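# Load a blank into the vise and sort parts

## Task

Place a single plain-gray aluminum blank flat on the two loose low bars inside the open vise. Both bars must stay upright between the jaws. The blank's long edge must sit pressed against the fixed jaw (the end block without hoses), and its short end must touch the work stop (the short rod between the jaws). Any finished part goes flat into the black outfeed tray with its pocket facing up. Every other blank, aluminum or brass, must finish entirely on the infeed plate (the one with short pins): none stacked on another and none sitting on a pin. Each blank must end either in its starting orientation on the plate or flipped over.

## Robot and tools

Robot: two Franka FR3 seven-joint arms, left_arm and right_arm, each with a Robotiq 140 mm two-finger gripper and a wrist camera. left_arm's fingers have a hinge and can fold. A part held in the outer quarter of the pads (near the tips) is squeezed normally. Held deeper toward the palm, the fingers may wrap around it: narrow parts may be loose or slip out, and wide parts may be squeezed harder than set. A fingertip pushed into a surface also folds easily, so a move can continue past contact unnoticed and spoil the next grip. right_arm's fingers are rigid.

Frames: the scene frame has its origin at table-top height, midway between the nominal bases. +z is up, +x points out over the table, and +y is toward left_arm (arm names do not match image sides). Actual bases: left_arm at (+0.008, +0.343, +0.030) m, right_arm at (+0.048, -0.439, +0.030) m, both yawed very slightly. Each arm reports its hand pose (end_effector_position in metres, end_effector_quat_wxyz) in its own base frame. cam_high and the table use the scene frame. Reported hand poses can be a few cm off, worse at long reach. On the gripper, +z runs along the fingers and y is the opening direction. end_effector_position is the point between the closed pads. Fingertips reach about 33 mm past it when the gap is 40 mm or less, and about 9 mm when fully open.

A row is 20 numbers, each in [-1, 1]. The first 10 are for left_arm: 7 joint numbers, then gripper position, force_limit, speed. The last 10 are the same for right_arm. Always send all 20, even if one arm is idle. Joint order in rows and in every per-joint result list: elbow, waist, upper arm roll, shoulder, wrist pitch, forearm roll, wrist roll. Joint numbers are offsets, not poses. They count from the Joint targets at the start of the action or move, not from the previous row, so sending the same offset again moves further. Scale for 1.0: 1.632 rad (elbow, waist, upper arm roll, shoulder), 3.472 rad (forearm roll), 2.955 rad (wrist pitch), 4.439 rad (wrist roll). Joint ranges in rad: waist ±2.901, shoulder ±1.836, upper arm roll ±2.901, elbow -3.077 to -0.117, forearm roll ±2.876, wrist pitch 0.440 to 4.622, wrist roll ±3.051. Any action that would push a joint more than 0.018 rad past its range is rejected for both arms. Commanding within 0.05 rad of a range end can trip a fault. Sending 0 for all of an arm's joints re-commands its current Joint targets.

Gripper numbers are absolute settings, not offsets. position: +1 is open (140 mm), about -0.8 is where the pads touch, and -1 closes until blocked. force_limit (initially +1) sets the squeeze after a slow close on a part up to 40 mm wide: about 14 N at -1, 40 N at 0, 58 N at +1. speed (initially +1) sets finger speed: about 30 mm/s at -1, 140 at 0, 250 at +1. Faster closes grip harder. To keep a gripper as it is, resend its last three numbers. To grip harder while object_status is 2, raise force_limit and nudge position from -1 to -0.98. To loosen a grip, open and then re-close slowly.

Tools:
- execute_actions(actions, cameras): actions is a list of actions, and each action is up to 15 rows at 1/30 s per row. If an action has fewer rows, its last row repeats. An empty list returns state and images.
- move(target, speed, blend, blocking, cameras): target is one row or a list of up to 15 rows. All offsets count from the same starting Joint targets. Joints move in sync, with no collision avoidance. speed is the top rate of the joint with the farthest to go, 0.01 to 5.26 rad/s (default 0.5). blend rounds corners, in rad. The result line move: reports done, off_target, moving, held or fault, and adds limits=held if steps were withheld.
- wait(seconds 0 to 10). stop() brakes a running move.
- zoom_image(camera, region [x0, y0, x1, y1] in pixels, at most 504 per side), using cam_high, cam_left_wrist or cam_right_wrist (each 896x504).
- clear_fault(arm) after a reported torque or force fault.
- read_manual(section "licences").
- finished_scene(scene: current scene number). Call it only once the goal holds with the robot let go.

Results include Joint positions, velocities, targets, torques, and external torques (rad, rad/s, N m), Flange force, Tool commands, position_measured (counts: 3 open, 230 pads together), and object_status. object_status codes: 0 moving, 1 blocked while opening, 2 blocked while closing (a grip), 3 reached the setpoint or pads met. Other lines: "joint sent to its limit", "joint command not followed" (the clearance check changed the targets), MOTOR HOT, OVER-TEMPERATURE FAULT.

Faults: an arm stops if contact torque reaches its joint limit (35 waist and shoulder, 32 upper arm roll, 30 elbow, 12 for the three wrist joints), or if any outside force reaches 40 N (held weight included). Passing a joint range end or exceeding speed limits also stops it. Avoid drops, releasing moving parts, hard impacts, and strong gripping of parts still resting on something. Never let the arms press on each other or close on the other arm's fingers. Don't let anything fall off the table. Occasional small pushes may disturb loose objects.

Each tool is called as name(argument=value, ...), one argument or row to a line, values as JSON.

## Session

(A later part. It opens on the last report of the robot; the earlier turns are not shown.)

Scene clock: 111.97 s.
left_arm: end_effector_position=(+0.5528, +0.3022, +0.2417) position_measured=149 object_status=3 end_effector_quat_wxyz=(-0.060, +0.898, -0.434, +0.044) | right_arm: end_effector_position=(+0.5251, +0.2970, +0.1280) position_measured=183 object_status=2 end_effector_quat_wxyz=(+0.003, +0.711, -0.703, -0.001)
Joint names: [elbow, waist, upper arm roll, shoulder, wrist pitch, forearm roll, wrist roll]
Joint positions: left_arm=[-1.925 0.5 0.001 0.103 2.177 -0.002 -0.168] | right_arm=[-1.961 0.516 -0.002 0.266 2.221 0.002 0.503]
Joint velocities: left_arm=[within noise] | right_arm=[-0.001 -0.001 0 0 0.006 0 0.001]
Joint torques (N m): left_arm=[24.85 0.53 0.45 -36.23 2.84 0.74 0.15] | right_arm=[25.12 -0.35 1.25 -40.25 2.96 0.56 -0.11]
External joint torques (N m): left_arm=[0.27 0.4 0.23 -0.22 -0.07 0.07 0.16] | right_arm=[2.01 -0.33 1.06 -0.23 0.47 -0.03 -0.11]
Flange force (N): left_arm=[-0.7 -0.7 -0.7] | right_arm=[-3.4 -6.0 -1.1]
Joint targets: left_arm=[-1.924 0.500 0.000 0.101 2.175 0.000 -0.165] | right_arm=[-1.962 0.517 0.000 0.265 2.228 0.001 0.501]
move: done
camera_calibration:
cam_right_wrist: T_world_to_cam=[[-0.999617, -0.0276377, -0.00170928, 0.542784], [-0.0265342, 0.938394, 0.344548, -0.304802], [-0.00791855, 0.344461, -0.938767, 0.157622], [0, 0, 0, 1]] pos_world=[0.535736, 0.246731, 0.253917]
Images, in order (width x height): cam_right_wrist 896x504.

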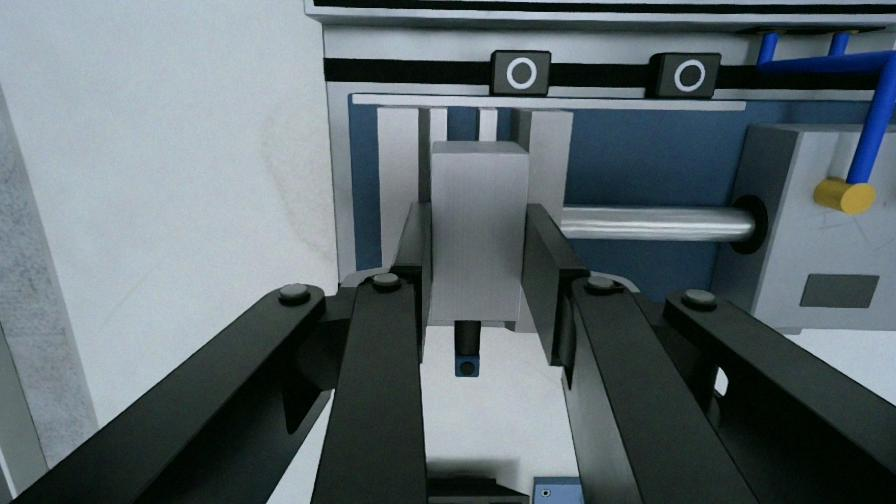

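move(
  target=[
    [0,0,0,0,0,0,0,-0.16,-1,-1,-0.012,0,0,0.0175,0.0164,0,0,-1,-0.5,-1],
    [0,0,0,0,0,0,0,-0.16,-1,-1,-0.0018,-0.0026,0,0.0245,0.0146,0,-0.001,-1,-0.5,-1],
  ],
  speed=[0.07,0.03],
)

move(
  target=[0,0,0,0,0,0,0,-0.16,-1,-1,0.0045,0.0047,0,0.0041,-0.0009,0,0.0018,-1,-0.5,-1],
  speed=0.03,
  cameras=["cam_right_wrist"],
)

Scene clock: 117.27 s.
left_arm: end_effector_position=(+0.5528, +0.3022, +0.2417) position_measured=149 object_status=3 end_effector_quat_wxyz=(-0.060, +0.898, -0.434, +0.044) | right_arm: end_effector_position=(+0.5283, +0.2977, +0.1051) position_measured=183 object_status=2 end_effector_quat_wxyz=(+0.002, +0.711, -0.704, -0.001)
Joint names: [elbow, waist, upper arm roll, shoulder, wrist pitch, forearm roll, wrist roll]
Joint positions: left_arm=[-1.925 0.5 0.001 0.103 2.177 -0.002 -0.168] | right_arm=[-1.969 0.514 -0.002 0.306 2.27 0.002 0.502]
Joint torques (N m): left_arm=[24.85 0.56 0.42 -36.27 2.84 0.74 0.12] | right_arm=[25.94 -1.17 1.04 -40.68 2.98 0.41 -0.33]
External joint torques (N m): left_arm=[0.15 0.55 0.32 -0.06 -0.09 0.07 0.13] | right_arm=[3.18 -1.07 0.88 0.26 0.46 -0.16 -0.33]
Flange force (N): left_arm=[-0.9 -0.7 -0.4] | right_arm=[-5.1 -12.0 -0.9]
Joint targets: left_arm=[-1.924 0.500 0.000 0.101 2.175 0.000 -0.165] | right_arm=[-1.964 0.512 0.000 0.305 2.271 0.001 0.497]
move: done

Scene clock: 117.97 s.
left_arm: end_effector_position=(+0.5528, +0.3022, +0.2417) position_measured=149 object_status=3 end_effector_quat_wxyz=(-0.060, +0.898, -0.434, +0.044) | right_arm: end_effector_position=(+0.5282, +0.3006, +0.1037) position_measured=183 object_status=2 end_effector_quat_wxyz=(+0.003, +0.712, -0.702, -0.001)
Joint names: [elbow, waist, upper arm roll, shoulder, wrist pitch, forearm roll, wrist roll]
Joint positions: left_arm=[-1.925 0.5 0.001 0.103 2.177 -0.002 -0.168] | right_arm=[-1.962 0.518 -0.002 0.313 2.268 0.002 0.502]
Joint torques (N m): left_arm=[24.82 0.57 0.46 -36.2 2.84 0.74 0.08] | right_arm=[26.14 -0.06 0.95 -41.27 2.88 0.52 0.04]
External joint torques (N m): left_arm=[0.16 0.66 0.45 -0.09 -0.09 0.07 0.09] | right_arm=[3.41 -0.06 0.7 -0.16 0.38 -0.04 0.04]
Flange force (N): left_arm=[-1.0 -0.7 -0.5] | right_arm=[-6.6 -11.2 -1.9]
Joint targets: left_arm=[-1.924 0.500 0.000 0.101 2.175 0.000 -0.165] | right_arm=[-1.957 0.520 0.000 0.312 2.268 0.001 0.505]
move: done
camera_calibration:
cam_right_wrist: T_world_to_cam=[[-0.999518, -0.031035, -0.00111572, 0.546889], [-0.0295208, 0.93837, 0.344368, -0.298025], [-0.00964052, 0.344235, -0.938834, 0.134503], [0, 0, 0, 1]] pos_world=[0.539124, 0.25033, 0.229517]
Images, in order (width x height): cam_right_wrist 896x504.

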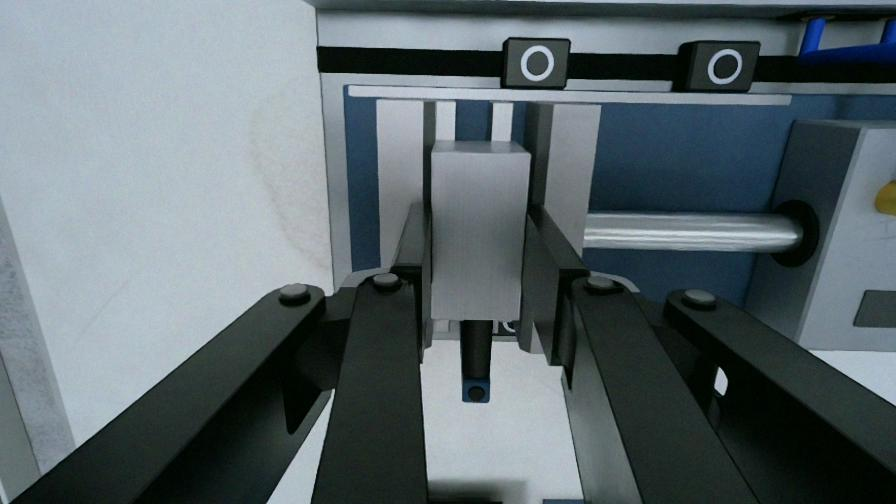

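move(
  target=[0,0,0,0,0,0,0,-0.16,-1,-1,0.0041,-0.0011,0,0.0028,-0.0007,0,-0.0004,-1,-0.5,-1],
  speed=0.03,
)

move(
  target=[0,0,0,0,0,0,0,-0.16,-1,-1,0.0025,0.0018,0,0.0017,-0.0004,0,0.0007,-1,-0.5,-1],
  speed=0.03,
)

move(
  target=[0,0,0,0,0,0,0,-0.16,-1,-1,0.0025,0.0018,0,0.0017,-0.0004,0,0.0007,-1,-0.5,-1],
  speed=0.03,
)

Scene clock: 121.50 s.
left_arm: end_effector_position=(+0.5528, +0.3022, +0.2417) position_measured=149 object_status=3 end_effector_quat_wxyz=(-0.060, +0.898, -0.434, +0.044) | right_arm: end_effector_position=(+0.5284, +0.3007, +0.1037) position_measured=183 object_status=2 end_effector_quat_wxyz=(+0.005, +0.712, -0.702, -0.002)
Joint names: [elbow, waist, upper arm roll, shoulder, wrist pitch, forearm roll, wrist roll]
Joint positions: left_arm=[-1.925 0.5 0.001 0.103 2.177 -0.002 -0.168] | right_arm=[-1.956 0.518 -0.002 0.316 2.261 0.002 0.503]
Joint torques (N m): left_arm=[24.85 0.55 0.49 -36.22 2.85 0.74 0.1] | right_arm=[26.41 0.01 1.7 -41.02 3.55 0.55 -0.08]
External joint torques (N m): left_arm=[0.19 0.56 0.41 -0.12 -0.07 0.07 0.12] | right_arm=[3.81 0.04 1.48 0 1.09 -0.01 -0.08]
Flange force (N): left_arm=[-0.9 -0.7 -0.5] | right_arm=[-7.4 -12.0 -0.5]
Joint targets: left_arm=[-1.924 0.500 0.000 0.101 2.175 0.000 -0.165] | right_arm=[-1.950 0.518 0.000 0.317 2.266 0.001 0.503]
move: done

Scene clock: 122.20 s.
left_arm: end_effector_position=(+0.5528, +0.3022, +0.2417) position_measured=149 object_status=3 end_effector_quat_wxyz=(-0.060, +0.898, -0.434, +0.044) | right_arm: end_effector_position=(+0.5286, +0.3009, +0.1038) position_measured=183 object_status=2 end_effector_quat_wxyz=(+0.006, +0.711, -0.703, -0.002)
Joint names: [elbow, waist, upper arm roll, shoulder, wrist pitch, forearm roll, wrist roll]
Joint positions: left_arm=[-1.925 0.5 0.001 0.103 2.177 -0.002 -0.168] | right_arm=[-1.952 0.519 -0.002 0.318 2.257 0.002 0.505]
Joint velocities: left_arm=[within noise] | right_arm=[0 0.001 0 0.001 0.001 0 0.004]
Joint torques (N m): left_arm=[24.83 0.54 0.4 -36.28 2.85 0.74 0.13] | right_arm=[27.09 0.63 1.51 -40.44 3.8 0.55 0.04]
External joint torques (N m): left_arm=[0.18 0.61 0.37 -0.19 -0.07 0.07 0.14] | right_arm=[4.31 0.88 1.48 0.87 1.31 -0.02 0.04]
Flange force (N): left_arm=[-1.0 -0.5 -0.6] | right_arm=[-10.5 -15.1 0.8]
Joint targets: left_arm=[-1.924 0.500 0.000 0.101 2.175 0.000 -0.165] | right_arm=[-1.946 0.521 0.000 0.319 2.265 0.001 0.506]
move: done

Scene clock: 122.90 s.
left_arm: end_effector_position=(+0.5528, +0.3022, +0.2417) position_measured=149 object_status=3 end_effector_quat_wxyz=(-0.060, +0.898, -0.434, +0.044) | right_arm: end_effector_position=(+0.5286, +0.3027, +0.1038) position_measured=183 object_status=2 end_effector_quat_wxyz=(+0.006, +0.711, -0.704, -0.002)
Joint names: [elbow, waist, upper arm roll, shoulder, wrist pitch, forearm roll, wrist roll]
Joint positions: left_arm=[-1.925 0.5 0.001 0.103 2.177 -0.002 -0.168] | right_arm=[-1.948 0.521 -0.002 0.321 2.256 0.002 0.508]
Joint torques (N m): left_arm=[24.82 0.61 0.46 -36.25 2.84 0.74 0.09] | right_arm=[26.71 1.07 1.81 -40.57 3.91 0.57 0]
External joint torques (N m): left_arm=[0.06 0.52 0.29 0.06 -0.1 0.07 0.11] | right_arm=[3.9 1.04 1.53 0.9 1.42 0 0]
Flange force (N): left_arm=[-0.8 -0.7 -0.2] | right_arm=[-9.8 -13.5 1.4]
Joint targets: left_arm=[-1.924 0.500 0.000 0.101 2.175 0.000 -0.165] | right_arm=[-1.942 0.524 0.000 0.322 2.264 0.001 0.509]
move: done

move(
  target=[0,0,0,0,0,0,0,-0.16,-1,-1,0.0022,0.0018,0,0.0015,-0.0004,0,0.0007,-1,-0.5,-1],
  speed=0.03,
)

move(
  target=[0,0,0,0,0,0,0,-0.16,-1,-1,0.0022,0.0018,0,0.0015,-0.0004,0,0.0007,-1,-0.5,-1],
  speed=0.03,
  cameras=["cam_right_wrist"],
)

Scene clock: 125.67 s.
left_arm: end_effector_position=(+0.5528, +0.3022, +0.2417) position_measured=149 object_status=3 end_effector_quat_wxyz=(-0.060, +0.898, -0.434, +0.044) | right_arm: end_effector_position=(+0.5286, +0.3047, +0.1038) position_measured=183 object_status=2 end_effector_quat_wxyz=(+0.006, +0.711, -0.704, -0.002)
Joint names: [elbow, waist, upper arm roll, shoulder, wrist pitch, forearm roll, wrist roll]
Joint positions: left_arm=[-1.925 0.5 0.001 0.103 2.177 -0.002 -0.168] | right_arm=[-1.944 0.524 -0.002 0.323 2.255 0.002 0.512]
Joint torques (N m): left_arm=[24.76 0.58 0.48 -36.24 2.85 0.75 0.08] | right_arm=[26.49 1.42 1.85 -40.55 3.85 0.55 -0.15]
External joint torques (N m): left_arm=[0.15 0.6 0.41 -0.22 -0.07 0.08 0.1] | right_arm=[3.62 1.45 1.62 1.09 1.35 -0.02 -0.15]
Flange force (N): left_arm=[-1.0 -0.2 -0.6] | right_arm=[-9.8 -12.8 1.7]
Joint targets: left_arm=[-1.924 0.500 0.000 0.101 2.175 0.000 -0.165] | right_arm=[-1.939 0.527 0.000 0.325 2.263 0.001 0.512]
move: done

Scene clock: 126.37 s.
left_arm: end_effector_position=(+0.5528, +0.3022, +0.2417) position_measured=149 object_status=3 end_effector_quat_wxyz=(-0.060, +0.898, -0.434, +0.044) | right_arm: end_effector_position=(+0.5285, +0.3062, +0.1037) position_measured=183 object_status=2 end_effector_quat_wxyz=(+0.006, +0.710, -0.704, -0.002)
Joint names: [elbow, waist, upper arm roll, shoulder, wrist pitch, forearm roll, wrist roll]
Joint positions: left_arm=[-1.925 0.5 0.001 0.103 2.177 -0.002 -0.168] | right_arm=[-1.94 0.526 -0.002 0.326 2.253 0.002 0.514]
Joint torques (N m): left_arm=[24.81 0.6 0.46 -36.3 2.84 0.74 0.11] | right_arm=[26.81 1.49 2.42 -40.47 3.96 0.55 -0.04]
External joint torques (N m): left_arm=[0.21 0.58 0.35 -0.23 -0.07 0.07 0.12] | right_arm=[4 1.54 2.21 1.16 1.48 -0.02 -0.05]
Flange force (N): left_arm=[-1.0 -0.5 -0.7] | right_arm=[-11.1 -13.9 1.8]
Joint targets: left_arm=[-1.924 0.500 0.000 0.101 2.175 0.000 -0.165] | right_arm=[-1.935 0.530 0.000 0.327 2.261 0.001 0.516]
move: done
camera_calibration:
cam_right_wrist: T_world_to_cam=[[-0.999631, -0.0268369, 0.00418912, 0.545618], [-0.0237953, 0.939624, 0.341382, -0.306497], [-0.0130978, 0.341156, -0.939915, 0.135503], [0, 0, 0, 1]] pos_world=[0.539898, 0.256407, 0.229709]
Images, in order (width x height): cam_right_wrist 896x504.

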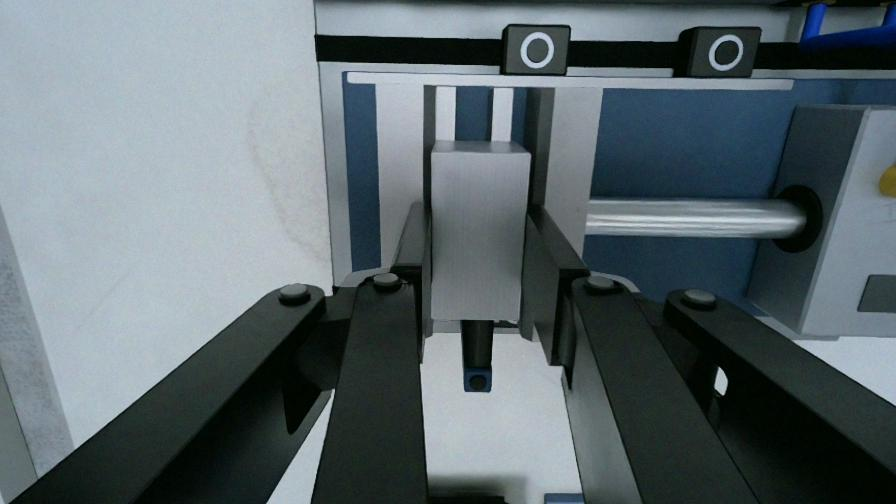

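move(
  target=[0,0,0,0,0,0,0,-0.16,-1,-1,0.0020,0.0016,0,0.0014,-0.0003,0,0.0006,-1,-0.5,-1],
  speed=0.03,
)

move(
  target=[0,0,0,0,0,0,0,-0.16,-1,-1,0.0020,0.0016,0,0.0014,-0.0003,0,0.0006,-1,-0.5,-1],
  speed=0.03,
  cameras=["cam_right_wrist"],
)

Scene clock: 130.00 s.
left_arm: end_effector_position=(+0.5528, +0.3022, +0.2417) position_measured=149 object_status=3 end_effector_quat_wxyz=(-0.060, +0.898, -0.434, +0.044) | right_arm: end_effector_position=(+0.5286, +0.3063, +0.1038) position_measured=183 object_status=2 end_effector_quat_wxyz=(+0.007, +0.710, -0.704, -0.002)
Joint names: [elbow, waist, upper arm roll, shoulder, wrist pitch, forearm roll, wrist roll]
Joint positions: left_arm=[-1.925 0.5 0.001 0.103 2.177 -0.002 -0.168] | right_arm=[-1.938 0.528 -0.002 0.327 2.25 0.001 0.516]
Joint torques (N m): left_arm=[24.8 0.56 0.44 -36.24 2.84 0.75 0.09] | right_arm=[26.92 2.47 2.98 -39.95 4.22 0.87 0.02]
External joint torques (N m): left_arm=[0 0.67 0.45 0.13 -0.11 0.08 0.1] | right_arm=[4.2 2.46 2.72 1.52 1.75 0.3 0.02]
Flange force (N): left_arm=[-1.1 -0.7 -0.1] | right_arm=[-13.1 -14.5 2.6]
Joint targets: left_arm=[-1.924 0.500 0.000 0.101 2.175 0.000 -0.165] | right_arm=[-1.932 0.533 0.000 0.329 2.260 0.001 0.518]
move: done

Scene clock: 130.70 s.
left_arm: end_effector_position=(+0.5528, +0.3022, +0.2417) position_measured=149 object_status=3 end_effector_quat_wxyz=(-0.060, +0.898, -0.434, +0.044) | right_arm: end_effector_position=(+0.5286, +0.3064, +0.1038) position_measured=183 object_status=2 end_effector_quat_wxyz=(+0.008, +0.710, -0.704, -0.001)
Joint names: [elbow, waist, upper arm roll, shoulder, wrist pitch, forearm roll, wrist roll]
Joint positions: left_arm=[-1.925 0.5 0.001 0.103 2.177 -0.002 -0.168] | right_arm=[-1.935 0.529 -0.004 0.329 2.247 0 0.517]
Joint torques (N m): left_arm=[24.85 0.58 0.41 -36.26 2.84 0.73 0.1] | right_arm=[27.25 2.97 3.59 -39.66 4.6 1.15 0.16]
External joint torques (N m): left_arm=[0.26 0.53 0.27 -0.23 -0.07 0.06 0.12] | right_arm=[4.41 3.06 3.42 2.05 2.12 0.57 0.15]
Flange force (N): left_arm=[-0.8 -0.6 -0.7] | right_arm=[-15.1 -15.5 4.0]
Joint targets: left_arm=[-1.924 0.500 0.000 0.101 2.175 0.000 -0.165] | right_arm=[-1.929 0.535 0.000 0.332 2.260 0.001 0.521]
move: off_target (right_arm); right_arm: the wrist pitch is farthest, 0.012 rad from its target
camera_calibration:
cam_right_wrist: T_world_to_cam=[[-0.999633, -0.0263167, 0.00648348, 0.545261], [-0.0225813, 0.94096, 0.337765, -0.307356], [-0.0149895, 0.337495, -0.941208, 0.137717], [0, 0, 0, 1]] pos_world=[0.540185, 0.257081, 0.229899]
Images, in order (width x height): cam_right_wrist 896x504.

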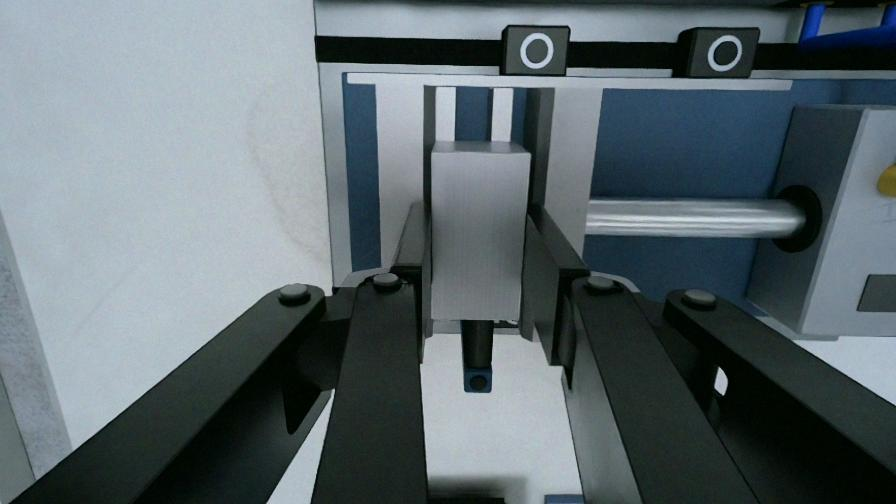

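move(
  target=[
    [0,0,0,0,0,0,0,-0.16,-1,-1,-0.0068,0.0014,0,-0.001,0.0033,0,0.0005,-1,-0.5,-1],
    [0,0,0,0,0,0,0,-0.16,-1,-1,-0.0075,0.0002,0,-0.0022,0.0035,0,0,-1,-0.5,-1],
    [0,0,0,0,0,0,0,-0.16,-1,-1,-0.0075,0.0002,0,-0.0022,0.0035,0,0,-0.1,-1,-1],
    [0,0,0,0,0,0,0,-0.16,-1,-1,0.0165,0.0002,0,-0.058,-0.029,0,0,-0.1,-1,-1],
  ],
  speed=[0.04,0.04,0.1,0.2],
  cameras=["cam_right_wrist","cam_high"],
)

zoom_image(
  camera="cam_right_wrist",
  region=[400, 60, 620, 320],
)

zoom_image(
  camera="cam_high",
  region=[330, 170, 600, 350],
)

Scene clock: 138.07 s.
left_arm: end_effector_position=(+0.5528, +0.3022, +0.2417) position_measured=149 object_status=3 end_effector_quat_wxyz=(-0.060, +0.898, -0.434, +0.044) | right_arm: end_effector_position=(+0.5374, +0.3161, +0.1698) position_measured=141 object_status=3 end_effector_quat_wxyz=(-0.020, +0.712, -0.702, +0.006)
Joint names: [elbow, waist, upper arm roll, shoulder, wrist pitch, forearm roll, wrist roll]
Joint positions: left_arm=[-1.925 0.5 0.001 0.103 2.177 -0.002 -0.168] | right_arm=[-1.902 0.534 -0.002 0.236 2.179 -0.001 0.519]
Joint velocities: left_arm=[within noise] | right_arm=[-0.002 -0.001 0 0 -0.003 0.001 -0.001]
Joint torques (N m): left_arm=[24.82 0.59 0.47 -36.24 2.85 0.74 0.11] | right_arm=[25.34 -0.04 1.14 -39.01 2.34 0.89 0.04]
External joint torques (N m): left_arm=[0.21 0.51 0.3 -0.19 -0.07 0.08 0.12] | right_arm=[1.34 -0.1 0.9 0.93 -0.29 0.26 0.04]
Flange force (N): left_arm=[-0.8 -0.6 -0.6] | right_arm=[-4.7 -7.3 -0.9]
Joint targets: left_arm=[-1.924 0.500 0.000 0.101 2.175 0.000 -0.165] | right_arm=[-1.902 0.535 0.000 0.237 2.174 0.001 0.521]
move: done; target 3's new numbers were sent with right_arm's wrist pitch 0.018 rad from that target
camera_calibration:
cam_right_wrist: T_world_to_cam=[[-0.998513, -0.0313012, -0.0446304, 0.563499], [-0.045419, 0.93045, 0.363592, -0.327341], [0.0301455, 0.365079, -0.930488, 0.161971], [0, 0, 0, 1]] pos_world=[0.542911, 0.26308, 0.29488]
Images, in order (width x height): cam_high 896x504, cam_right_wrist 896x504.

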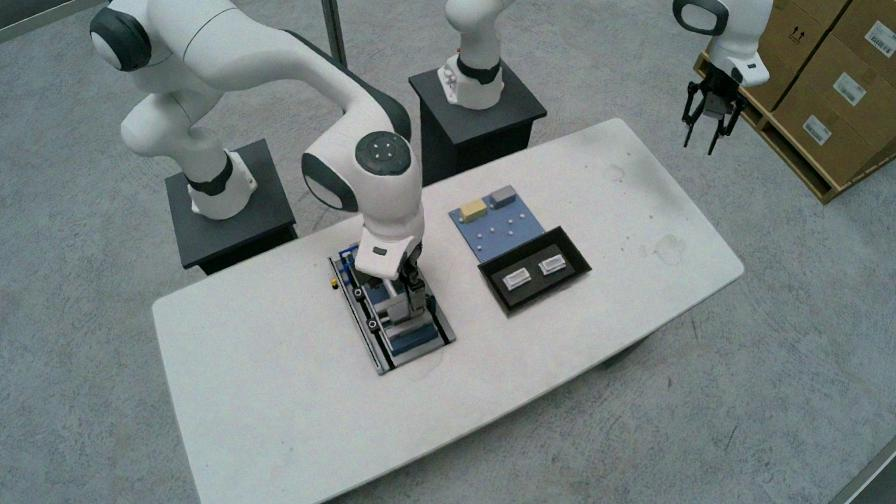

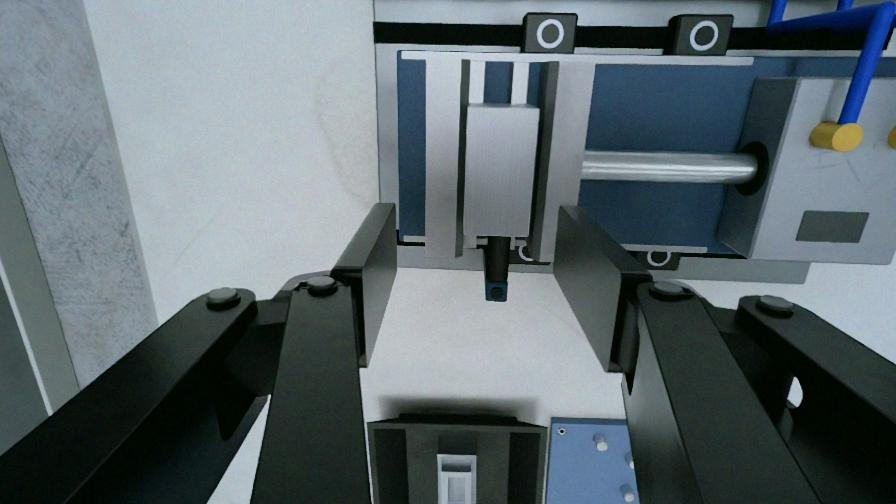

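Scaled by 1.938 from the camera's 896x504 image, which has a finer 1280x720 frame.

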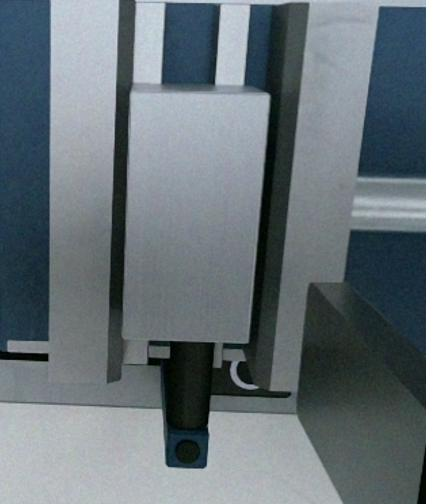

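Scaled by 1.867 from the camera's 896x504 image, which has a finer 1280x720 frame.

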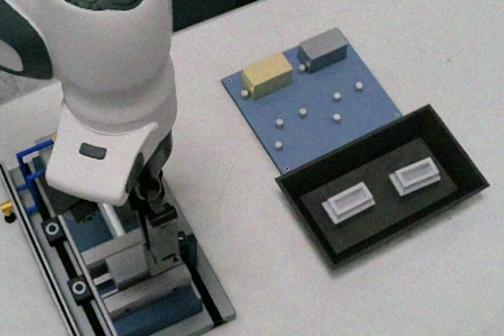

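finished_scene(
  scene=2,
)

The scene is finished: the task was done.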